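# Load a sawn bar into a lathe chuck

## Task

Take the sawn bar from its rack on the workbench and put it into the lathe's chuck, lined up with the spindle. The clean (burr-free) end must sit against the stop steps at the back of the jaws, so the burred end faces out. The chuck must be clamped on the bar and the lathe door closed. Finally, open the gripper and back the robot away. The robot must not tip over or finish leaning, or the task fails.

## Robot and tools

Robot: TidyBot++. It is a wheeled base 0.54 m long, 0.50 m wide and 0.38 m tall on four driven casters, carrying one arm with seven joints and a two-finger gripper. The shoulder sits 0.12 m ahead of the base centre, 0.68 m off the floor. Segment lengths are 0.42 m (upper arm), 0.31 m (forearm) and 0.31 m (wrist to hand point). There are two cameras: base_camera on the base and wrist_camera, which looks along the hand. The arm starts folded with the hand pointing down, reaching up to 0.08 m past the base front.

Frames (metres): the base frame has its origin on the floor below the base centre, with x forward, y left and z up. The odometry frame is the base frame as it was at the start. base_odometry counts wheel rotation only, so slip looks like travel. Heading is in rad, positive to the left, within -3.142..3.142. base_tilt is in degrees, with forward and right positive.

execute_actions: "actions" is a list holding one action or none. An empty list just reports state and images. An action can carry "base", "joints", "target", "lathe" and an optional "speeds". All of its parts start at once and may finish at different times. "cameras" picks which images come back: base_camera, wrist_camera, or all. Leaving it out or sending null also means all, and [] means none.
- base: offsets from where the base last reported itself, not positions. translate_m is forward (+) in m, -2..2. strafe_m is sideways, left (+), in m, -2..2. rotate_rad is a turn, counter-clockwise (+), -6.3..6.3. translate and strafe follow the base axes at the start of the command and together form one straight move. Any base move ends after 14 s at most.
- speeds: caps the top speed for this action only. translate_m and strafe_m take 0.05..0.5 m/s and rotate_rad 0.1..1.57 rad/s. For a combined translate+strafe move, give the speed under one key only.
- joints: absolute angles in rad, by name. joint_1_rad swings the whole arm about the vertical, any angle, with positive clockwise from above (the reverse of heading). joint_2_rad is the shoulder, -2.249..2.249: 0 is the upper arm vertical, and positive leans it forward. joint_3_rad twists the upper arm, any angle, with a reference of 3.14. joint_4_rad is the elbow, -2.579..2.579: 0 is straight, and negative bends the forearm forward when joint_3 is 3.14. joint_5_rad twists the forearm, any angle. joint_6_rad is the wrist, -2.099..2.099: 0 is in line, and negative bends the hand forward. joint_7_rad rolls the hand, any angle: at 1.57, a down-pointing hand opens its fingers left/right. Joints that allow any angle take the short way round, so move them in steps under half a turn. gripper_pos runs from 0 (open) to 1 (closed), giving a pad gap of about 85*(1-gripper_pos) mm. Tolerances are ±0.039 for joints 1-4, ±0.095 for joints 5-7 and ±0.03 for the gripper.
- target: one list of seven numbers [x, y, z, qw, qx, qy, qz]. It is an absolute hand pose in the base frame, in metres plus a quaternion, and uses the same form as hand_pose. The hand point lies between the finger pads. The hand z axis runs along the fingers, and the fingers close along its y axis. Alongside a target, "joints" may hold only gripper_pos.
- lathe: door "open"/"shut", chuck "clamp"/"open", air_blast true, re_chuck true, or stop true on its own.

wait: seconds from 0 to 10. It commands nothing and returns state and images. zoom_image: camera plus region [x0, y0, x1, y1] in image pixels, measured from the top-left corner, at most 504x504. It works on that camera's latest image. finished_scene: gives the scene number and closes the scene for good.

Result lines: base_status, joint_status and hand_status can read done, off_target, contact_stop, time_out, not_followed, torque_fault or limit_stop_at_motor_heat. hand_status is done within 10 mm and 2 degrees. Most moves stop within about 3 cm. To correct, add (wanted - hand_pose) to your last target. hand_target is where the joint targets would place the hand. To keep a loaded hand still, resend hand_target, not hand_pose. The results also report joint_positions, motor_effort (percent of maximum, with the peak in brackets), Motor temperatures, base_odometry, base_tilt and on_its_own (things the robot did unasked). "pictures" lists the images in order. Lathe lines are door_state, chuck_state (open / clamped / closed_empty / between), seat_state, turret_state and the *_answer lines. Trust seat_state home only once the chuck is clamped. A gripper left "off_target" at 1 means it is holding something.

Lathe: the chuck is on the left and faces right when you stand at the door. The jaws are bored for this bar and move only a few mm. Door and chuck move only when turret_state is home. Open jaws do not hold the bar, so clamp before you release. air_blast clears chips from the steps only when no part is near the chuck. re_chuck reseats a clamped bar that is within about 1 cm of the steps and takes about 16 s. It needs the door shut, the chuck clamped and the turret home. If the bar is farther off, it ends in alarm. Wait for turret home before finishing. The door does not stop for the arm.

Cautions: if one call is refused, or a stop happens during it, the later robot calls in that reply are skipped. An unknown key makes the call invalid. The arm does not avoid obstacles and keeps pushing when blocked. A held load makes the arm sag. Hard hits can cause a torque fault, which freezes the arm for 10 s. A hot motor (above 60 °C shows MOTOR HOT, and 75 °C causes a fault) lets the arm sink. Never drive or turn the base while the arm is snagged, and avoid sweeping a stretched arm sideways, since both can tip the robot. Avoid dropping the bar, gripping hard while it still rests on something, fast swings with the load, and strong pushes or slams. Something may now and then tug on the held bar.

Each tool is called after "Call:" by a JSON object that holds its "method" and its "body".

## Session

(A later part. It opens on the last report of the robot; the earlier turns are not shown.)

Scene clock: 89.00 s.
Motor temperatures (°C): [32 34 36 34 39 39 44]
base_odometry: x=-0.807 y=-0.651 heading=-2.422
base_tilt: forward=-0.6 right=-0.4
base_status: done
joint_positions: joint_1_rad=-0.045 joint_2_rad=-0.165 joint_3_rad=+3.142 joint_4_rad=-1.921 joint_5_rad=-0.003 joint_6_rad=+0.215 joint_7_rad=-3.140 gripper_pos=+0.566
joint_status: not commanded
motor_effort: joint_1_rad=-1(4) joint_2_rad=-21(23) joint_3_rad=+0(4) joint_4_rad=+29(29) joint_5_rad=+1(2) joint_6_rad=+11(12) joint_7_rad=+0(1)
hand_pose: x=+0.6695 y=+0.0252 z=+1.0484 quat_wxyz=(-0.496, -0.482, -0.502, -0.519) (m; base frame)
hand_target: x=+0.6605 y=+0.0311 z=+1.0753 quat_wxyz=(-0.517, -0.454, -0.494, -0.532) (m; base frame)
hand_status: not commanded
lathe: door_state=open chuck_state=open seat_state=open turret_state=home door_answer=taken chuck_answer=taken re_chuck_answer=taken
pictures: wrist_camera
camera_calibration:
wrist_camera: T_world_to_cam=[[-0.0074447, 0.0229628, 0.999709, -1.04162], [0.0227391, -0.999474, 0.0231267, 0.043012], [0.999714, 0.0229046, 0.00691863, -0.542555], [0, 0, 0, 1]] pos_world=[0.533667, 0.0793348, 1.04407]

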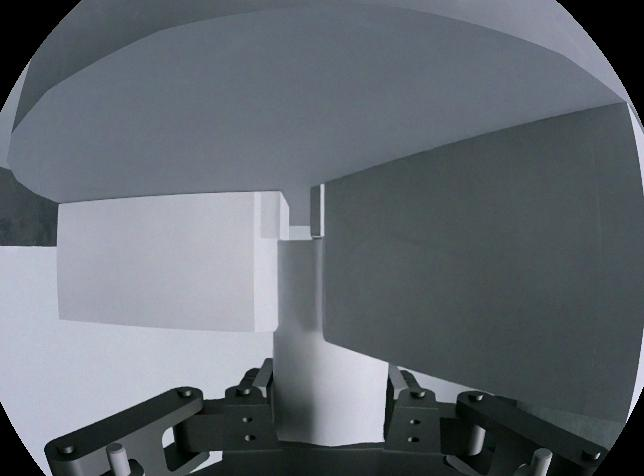

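Call:
{"method": "execute_actions", "body": {"actions": [{"base":{"strafe_m":0.0015},"speeds":{"strafe_m":0.05}}], "cameras": ["wrist_camera"]}}

Call:
{"method": "zoom_image", "body": {"camera": "wrist_camera", "region": [260, 190, 360, 260]}}

Call:
{"method": "execute_actions", "body": {"actions": [{"lathe":{"chuck":"clamp"},"joints":{"gripper_pos":0.57}}], "cameras": []}}

Call:
{"method": "wait", "body": {"seconds": 1.5, "cameras": ["wrist_camera"]}}

Scene clock: 90.07 s.
Motor temperatures (°C): [32 34 36 34 39 39 44]
base_odometry: x=-0.806 y=-0.652 heading=-2.422
base_tilt: forward=-0.6 right=-0.4
base_status: done
joint_positions: joint_1_rad=-0.044 joint_2_rad=-0.165 joint_3_rad=+3.144 joint_4_rad=-1.921 joint_5_rad=-0.003 joint_6_rad=+0.215 joint_7_rad=-3.140 gripper_pos=+0.566
joint_status: not commanded
motor_effort: joint_1_rad=-3(6) joint_2_rad=-21(22) joint_3_rad=-2(5) joint_4_rad=+29(29) joint_5_rad=+1(1) joint_6_rad=+12(12) joint_7_rad=-1(1)
hand_pose: x=+0.6695 y=+0.0239 z=+1.0484 quat_wxyz=(-0.496, -0.483, -0.502, -0.518) (m; base frame)
hand_target: x=+0.6605 y=+0.0311 z=+1.0753 quat_wxyz=(-0.517, -0.454, -0.494, -0.532) (m; base frame)
hand_status: not commanded
lathe: door_state=open chuck_state=open seat_state=open turret_state=home door_answer=taken chuck_answer=taken re_chuck_answer=taken
pictures: wrist_camera
camera_calibration:
wrist_camera: T_world_to_cam=[[-0.00738378, 0.0227136, 0.999715, -1.04163], [0.0205877, -0.999527, 0.0228614, 0.0434493], [0.999761, 0.0207506, 0.00691266, -0.542576], [0, 0, 0, 1]] pos_world=[0.53386, 0.0783467, 1.04409]

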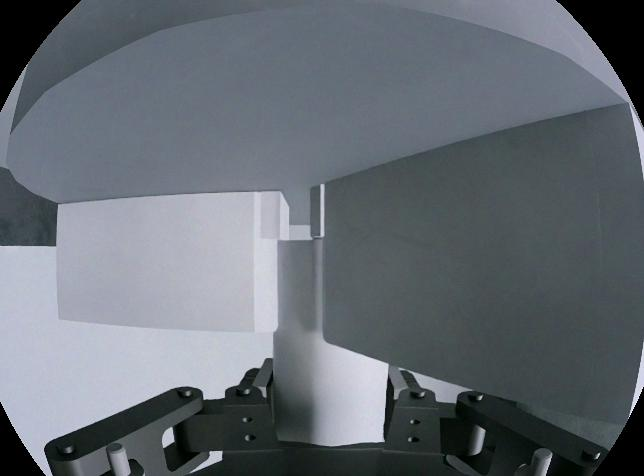

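Scaled by 5.040.

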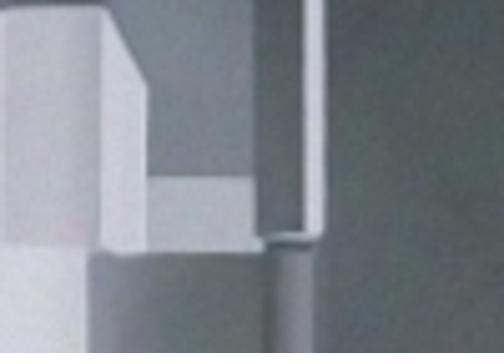

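Scene clock: 91.03 s.
Motor temperatures (°C): [32 34 36 34 39 39 44]
base_odometry: x=-0.806 y=-0.652 heading=-2.422
base_tilt: forward=-0.5 right=-0.4
base_status: not commanded
joint_positions: joint_1_rad=-0.044 joint_2_rad=-0.164 joint_3_rad=+3.145 joint_4_rad=-1.919 joint_5_rad=+0.007 joint_6_rad=+0.215 joint_7_rad=-3.136 gripper_pos=+0.565
joint_status: all done
motor_effort: joint_1_rad=-4(4) joint_2_rad=-23(28) joint_3_rad=-2(3) joint_4_rad=+25(29) joint_5_rad=-1(6) joint_6_rad=+10(12) joint_7_rad=-3(7)
hand_pose: x=+0.6700 y=+0.0239 z=+1.0491 quat_wxyz=(-0.500, -0.479, -0.505, -0.515) (m; base frame)
hand_target: x=+0.6605 y=+0.0311 z=+1.0753 quat_wxyz=(-0.517, -0.454, -0.494, -0.532) (m; base frame)
hand_status: not commanded
lathe: door_state=open chuck_state=clamped seat_state=open turret_state=home door_answer=taken chuck_answer=taken re_chuck_answer=taken
pictures: none
No camera images: "cameras" was empty.

Scene clock: 92.53 s.
Motor temperatures (°C): [32 34 36 34 39 39 44]
base_odometry: x=-0.806 y=-0.652 heading=-2.422
base_tilt: forward=-0.6 right=-0.4
base_status: not commanded
joint_positions: joint_1_rad=-0.044 joint_2_rad=-0.164 joint_3_rad=+3.145 joint_4_rad=-1.919 joint_5_rad=+0.007 joint_6_rad=+0.215 joint_7_rad=-3.136 gripper_pos=+0.565
joint_status: all done
motor_effort: joint_1_rad=-3(4) joint_2_rad=-22(28) joint_3_rad=-3(3) joint_4_rad=+25(29) joint_5_rad=-1(6) joint_6_rad=+10(12) joint_7_rad=-3(7)
hand_pose: x=+0.6700 y=+0.0239 z=+1.0491 quat_wxyz=(-0.500, -0.479, -0.505, -0.515) (m; base frame)
hand_target: x=+0.6605 y=+0.0311 z=+1.0753 quat_wxyz=(-0.517, -0.454, -0.494, -0.532) (m; base frame)
hand_status: not commanded
wait: 1.50 s; at rest by 0.27 s
lathe: door_state=open chuck_state=clamped seat_state=open turret_state=home door_answer=taken chuck_answer=taken re_chuck_answer=taken
pictures: wrist_camera
camera_calibration:
wrist_camera: T_world_to_cam=[[-0.00914837, 0.0371872, 0.999266, -1.04108], [0.02119, -0.999077, 0.0373741, 0.0278319], [0.999734, 0.0215164, 0.00835193, -0.544567], [0, 0, 0, 1]] pos_world=[0.534308, 0.0782382, 1.04382]

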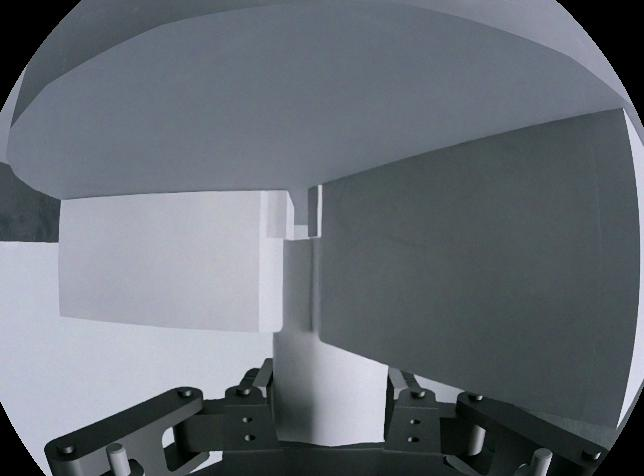

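Call:
{"method": "execute_actions", "body": {"actions": [{"joints":{"gripper_pos":0}}], "cameras": ["wrist_camera"]}}

Call:
{"method": "execute_actions", "body": {"actions": [{"base":{"translate_m":-0.65},"speeds":{"translate_m":0.35}}], "cameras": ["wrist_camera"]}}

Call:
{"method": "execute_actions", "body": {"actions": [{"lathe":{"door":"shut"}}], "cameras": []}}

Call:
{"method": "wait", "body": {"seconds": 8, "cameras": []}}

Scene clock: 93.83 s.
Motor temperatures (°C): [32 34 36 34 39 39 44]
base_odometry: x=-0.806 y=-0.652 heading=-2.422
base_tilt: forward=-0.6 right=-0.4
base_status: not commanded
joint_positions: joint_1_rad=-0.045 joint_2_rad=-0.184 joint_3_rad=+3.143 joint_4_rad=-1.919 joint_5_rad=+0.007 joint_6_rad=+0.216 joint_7_rad=-3.136 gripper_pos=+0.000
joint_status: all done
motor_effort: joint_1_rad=+0(4) joint_2_rad=-16(24) joint_3_rad=+0(3) joint_4_rad=+23(25) joint_5_rad=+1(2) joint_6_rad=+8(10) joint_7_rad=-1(3)
hand_pose: x=+0.6626 y=+0.0253 z=+1.0601 quat_wxyz=(-0.504, -0.473, -0.501, -0.521) (m; base frame)
hand_target: x=+0.6605 y=+0.0311 z=+1.0753 quat_wxyz=(-0.517, -0.454, -0.494, -0.532) (m; base frame)
hand_status: not commanded
lathe: door_state=open chuck_state=clamped seat_state=open turret_state=home door_answer=taken chuck_answer=taken re_chuck_answer=taken
pictures: wrist_camera
camera_calibration:
wrist_camera: T_world_to_cam=[[-0.029431, 0.0365207, 0.998899, -1.03836], [0.0233501, -0.999034, 0.0372137, 0.0276901], [0.999294, 0.0244196, 0.0285498, -0.558497], [0, 0, 0, 1]] pos_world=[0.526896, 0.0792232, 1.05213]

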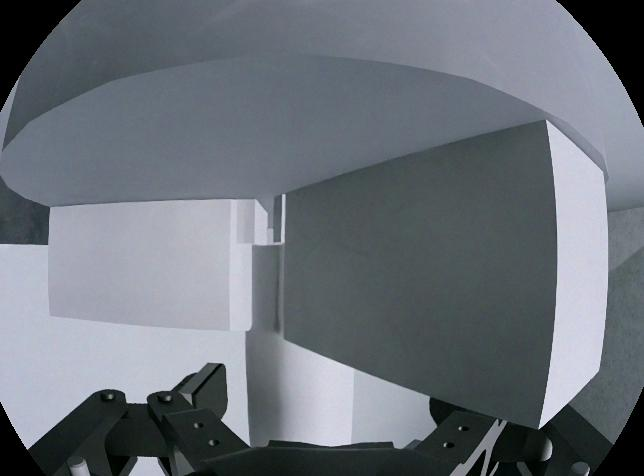

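Scene clock: 96.57 s.
Motor temperatures (°C): [32 34 36 34 39 39 44]
base_odometry: x=-0.316 y=-0.224 heading=-2.422
base_tilt: forward=-0.6 right=-0.4
base_status: done
joint_positions: joint_1_rad=-0.045 joint_2_rad=-0.189 joint_3_rad=+3.143 joint_4_rad=-1.919 joint_5_rad=+0.007 joint_6_rad=+0.216 joint_7_rad=-3.136 gripper_pos=+0.000
joint_status: not commanded
motor_effort: joint_1_rad=-1(2) joint_2_rad=-16(21) joint_3_rad=+1(1) joint_4_rad=+23(25) joint_5_rad=+1(2) joint_6_rad=+8(9) joint_7_rad=-1(1)
hand_pose: x=+0.6604 y=+0.0252 z=+1.0633 quat_wxyz=(-0.506, -0.471, -0.499, -0.522) (m; base frame)
hand_target: x=+0.6605 y=+0.0311 z=+1.0753 quat_wxyz=(-0.517, -0.454, -0.494, -0.532) (m; base frame)
hand_status: not commanded
lathe: door_state=open chuck_state=clamped seat_state=open turret_state=home door_answer=taken chuck_answer=taken re_chuck_answer=taken
pictures: wrist_camera
camera_calibration:
wrist_camera: T_world_to_cam=[[-0.0352957, 0.0362565, 0.998719, -1.03754], [0.023132, -0.999044, 0.0370858, 0.0278032], [0.999109, 0.0244113, 0.0344233, -0.56248], [0, 0, 0, 1]] pos_world=[0.524715, 0.0791249, 1.05454]

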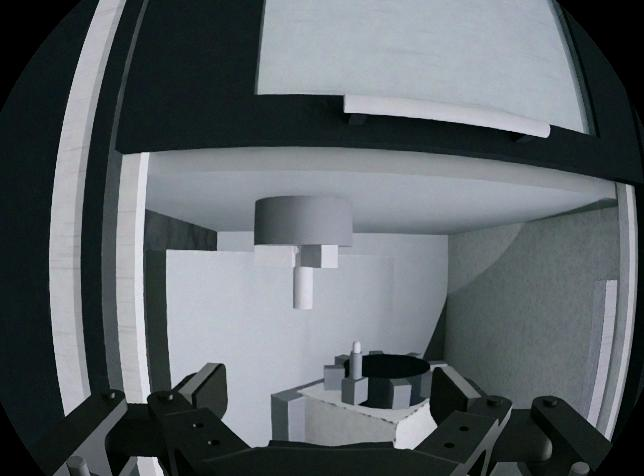

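Scene clock: 96.87 s.
Motor temperatures (°C): [32 34 36 34 39 39 44]
base_odometry: x=-0.316 y=-0.224 heading=-2.422
base_tilt: forward=-0.6 right=-0.4
base_status: not commanded
joint_positions: joint_1_rad=-0.045 joint_2_rad=-0.189 joint_3_rad=+3.143 joint_4_rad=-1.919 joint_5_rad=+0.007 joint_6_rad=+0.216 joint_7_rad=-3.136 gripper_pos=+0.000
joint_status: not commanded
motor_effort: joint_1_rad=-1(1) joint_2_rad=-16(16) joint_3_rad=+0(1) joint_4_rad=+23(24) joint_5_rad=+0(1) joint_6_rad=+8(8) joint_7_rad=+0(1)
hand_pose: x=+0.6604 y=+0.0252 z=+1.0633 quat_wxyz=(-0.506, -0.471, -0.499, -0.522) (m; base frame)
hand_target: x=+0.6605 y=+0.0311 z=+1.0753 quat_wxyz=(-0.517, -0.454, -0.494, -0.532) (m; base frame)
hand_status: not commanded
lathe: door_state=between chuck_state=clamped seat_state=open turret_state=home door_answer=taken chuck_answer=taken re_chuck_answer=taken
pictures: none
No camera images: "cameras" was empty.

Scene clock: 104.87 s.
Motor temperatures (°C): [32 34 36 34 39 39 44]
base_odometry: x=-0.316 y=-0.224 heading=-2.422
base_tilt: forward=-0.6 right=-0.4
base_status: not commanded
joint_positions: joint_1_rad=-0.045 joint_2_rad=-0.189 joint_3_rad=+3.143 joint_4_rad=-1.919 joint_5_rad=+0.007 joint_6_rad=+0.216 joint_7_rad=-3.136 gripper_pos=+0.000
joint_status: not commanded
motor_effort: joint_1_rad=+0(1) joint_2_rad=-16(16) joint_3_rad=+0(1) joint_4_rad=+23(24) joint_5_rad=+0(1) joint_6_rad=+8(8) joint_7_rad=+0(1)
hand_pose: x=+0.6604 y=+0.0252 z=+1.0633 quat_wxyz=(-0.506, -0.471, -0.499, -0.522) (m; base frame)
hand_target: x=+0.6605 y=+0.0311 z=+1.0753 quat_wxyz=(-0.517, -0.454, -0.494, -0.532) (m; base frame)
hand_status: not commanded
wait: 8.00 s; at rest by 0.27 s
lathe: door_state=shut chuck_state=clamped seat_state=open turret_state=home door_answer=taken chuck_answer=taken re_chuck_answer=taken
pictures: none
No camera images: "cameras" was empty.

Call:
{"method": "execute_actions", "body": {"actions": [{"lathe":{"re_chuck":true}}], "cameras": []}}

Call:
{"method": "wait", "body": {"seconds": 10, "cameras": []}}

Call:
{"method": "wait", "body": {"seconds": 8, "cameras": []}}

Scene clock: 105.50 s.
Motor temperatures (°C): [32 34 36 34 39 39 44]
base_odometry: x=-0.316 y=-0.224 heading=-2.422
base_tilt: forward=-0.6 right=-0.4
base_status: not commanded
joint_positions: joint_1_rad=-0.045 joint_2_rad=-0.189 joint_3_rad=+3.143 joint_4_rad=-1.919 joint_5_rad=+0.007 joint_6_rad=+0.216 joint_7_rad=-3.136 gripper_pos=+0.000
joint_status: not commanded
motor_effort: joint_1_rad=+0(1) joint_2_rad=-16(16) joint_3_rad=+0(0) joint_4_rad=+23(24) joint_5_rad=+0(2) joint_6_rad=+8(8) joint_7_rad=+0(1)
hand_pose: x=+0.6604 y=+0.0252 z=+1.0633 quat_wxyz=(-0.506, -0.471, -0.499, -0.522) (m; base frame)
hand_target: x=+0.6605 y=+0.0311 z=+1.0753 quat_wxyz=(-0.517, -0.454, -0.494, -0.532) (m; base frame)
hand_status: not commanded
lathe: door_state=shut chuck_state=clamped seat_state=open turret_state=away door_answer=taken chuck_answer=taken re_chuck_answer=taken
pictures: none
No camera images: "cameras" was empty.

Scene clock: 115.50 s.
Motor temperatures (°C): [32 34 36 34 39 39 44]
base_odometry: x=-0.316 y=-0.224 heading=-2.422
base_tilt: forward=-0.6 right=-0.4
base_status: not commanded
joint_positions: joint_1_rad=-0.045 joint_2_rad=-0.189 joint_3_rad=+3.143 joint_4_rad=-1.919 joint_5_rad=+0.007 joint_6_rad=+0.216 joint_7_rad=-3.136 gripper_pos=+0.000
joint_status: not commanded
motor_effort: joint_1_rad=+0(1) joint_2_rad=-16(16) joint_3_rad=+0(0) joint_4_rad=+23(24) joint_5_rad=+0(2) joint_6_rad=+8(8) joint_7_rad=-1(1)
hand_pose: x=+0.6604 y=+0.0252 z=+1.0633 quat_wxyz=(-0.506, -0.471, -0.499, -0.522) (m; base frame)
hand_target: x=+0.6605 y=+0.0311 z=+1.0753 quat_wxyz=(-0.517, -0.454, -0.494, -0.532) (m; base frame)
hand_status: not commanded
wait: 10.00 s; at rest by 0.27 s
lathe: door_state=shut chuck_state=clamped seat_state=home turret_state=away door_answer=taken chuck_answer=taken re_chuck_answer=taken
pictures: none
No camera images: "cameras" was empty.

Scene clock: 123.50 s.
Motor temperatures (°C): [32 34 36 34 39 39 44]
base_odometry: x=-0.316 y=-0.224 heading=-2.422
base_tilt: forward=-0.6 right=-0.4
base_status: not commanded
joint_positions: joint_1_rad=-0.045 joint_2_rad=-0.189 joint_3_rad=+3.143 joint_4_rad=-1.919 joint_5_rad=+0.007 joint_6_rad=+0.216 joint_7_rad=-3.136 gripper_pos=+0.000
joint_status: not commanded
motor_effort: joint_1_rad=-1(1) joint_2_rad=-16(16) joint_3_rad=+0(0) joint_4_rad=+23(24) joint_5_rad=-1(2) joint_6_rad=+8(8) joint_7_rad=+0(1)
hand_pose: x=+0.6604 y=+0.0252 z=+1.0633 quat_wxyz=(-0.506, -0.471, -0.499, -0.522) (m; base frame)
hand_target: x=+0.6605 y=+0.0311 z=+1.0753 quat_wxyz=(-0.517, -0.454, -0.494, -0.532) (m; base frame)
hand_status: not commanded
wait: 8.00 s; at rest by 0.27 s
lathe: door_state=shut chuck_state=clamped seat_state=home turret_state=home door_answer=taken chuck_answer=taken re_chuck_answer=taken
pictures: none
No camera images: "cameras" was empty.

Call:
{"method": "finished_scene", "body": {"scene": 2}}

The scene is finished: the task was done.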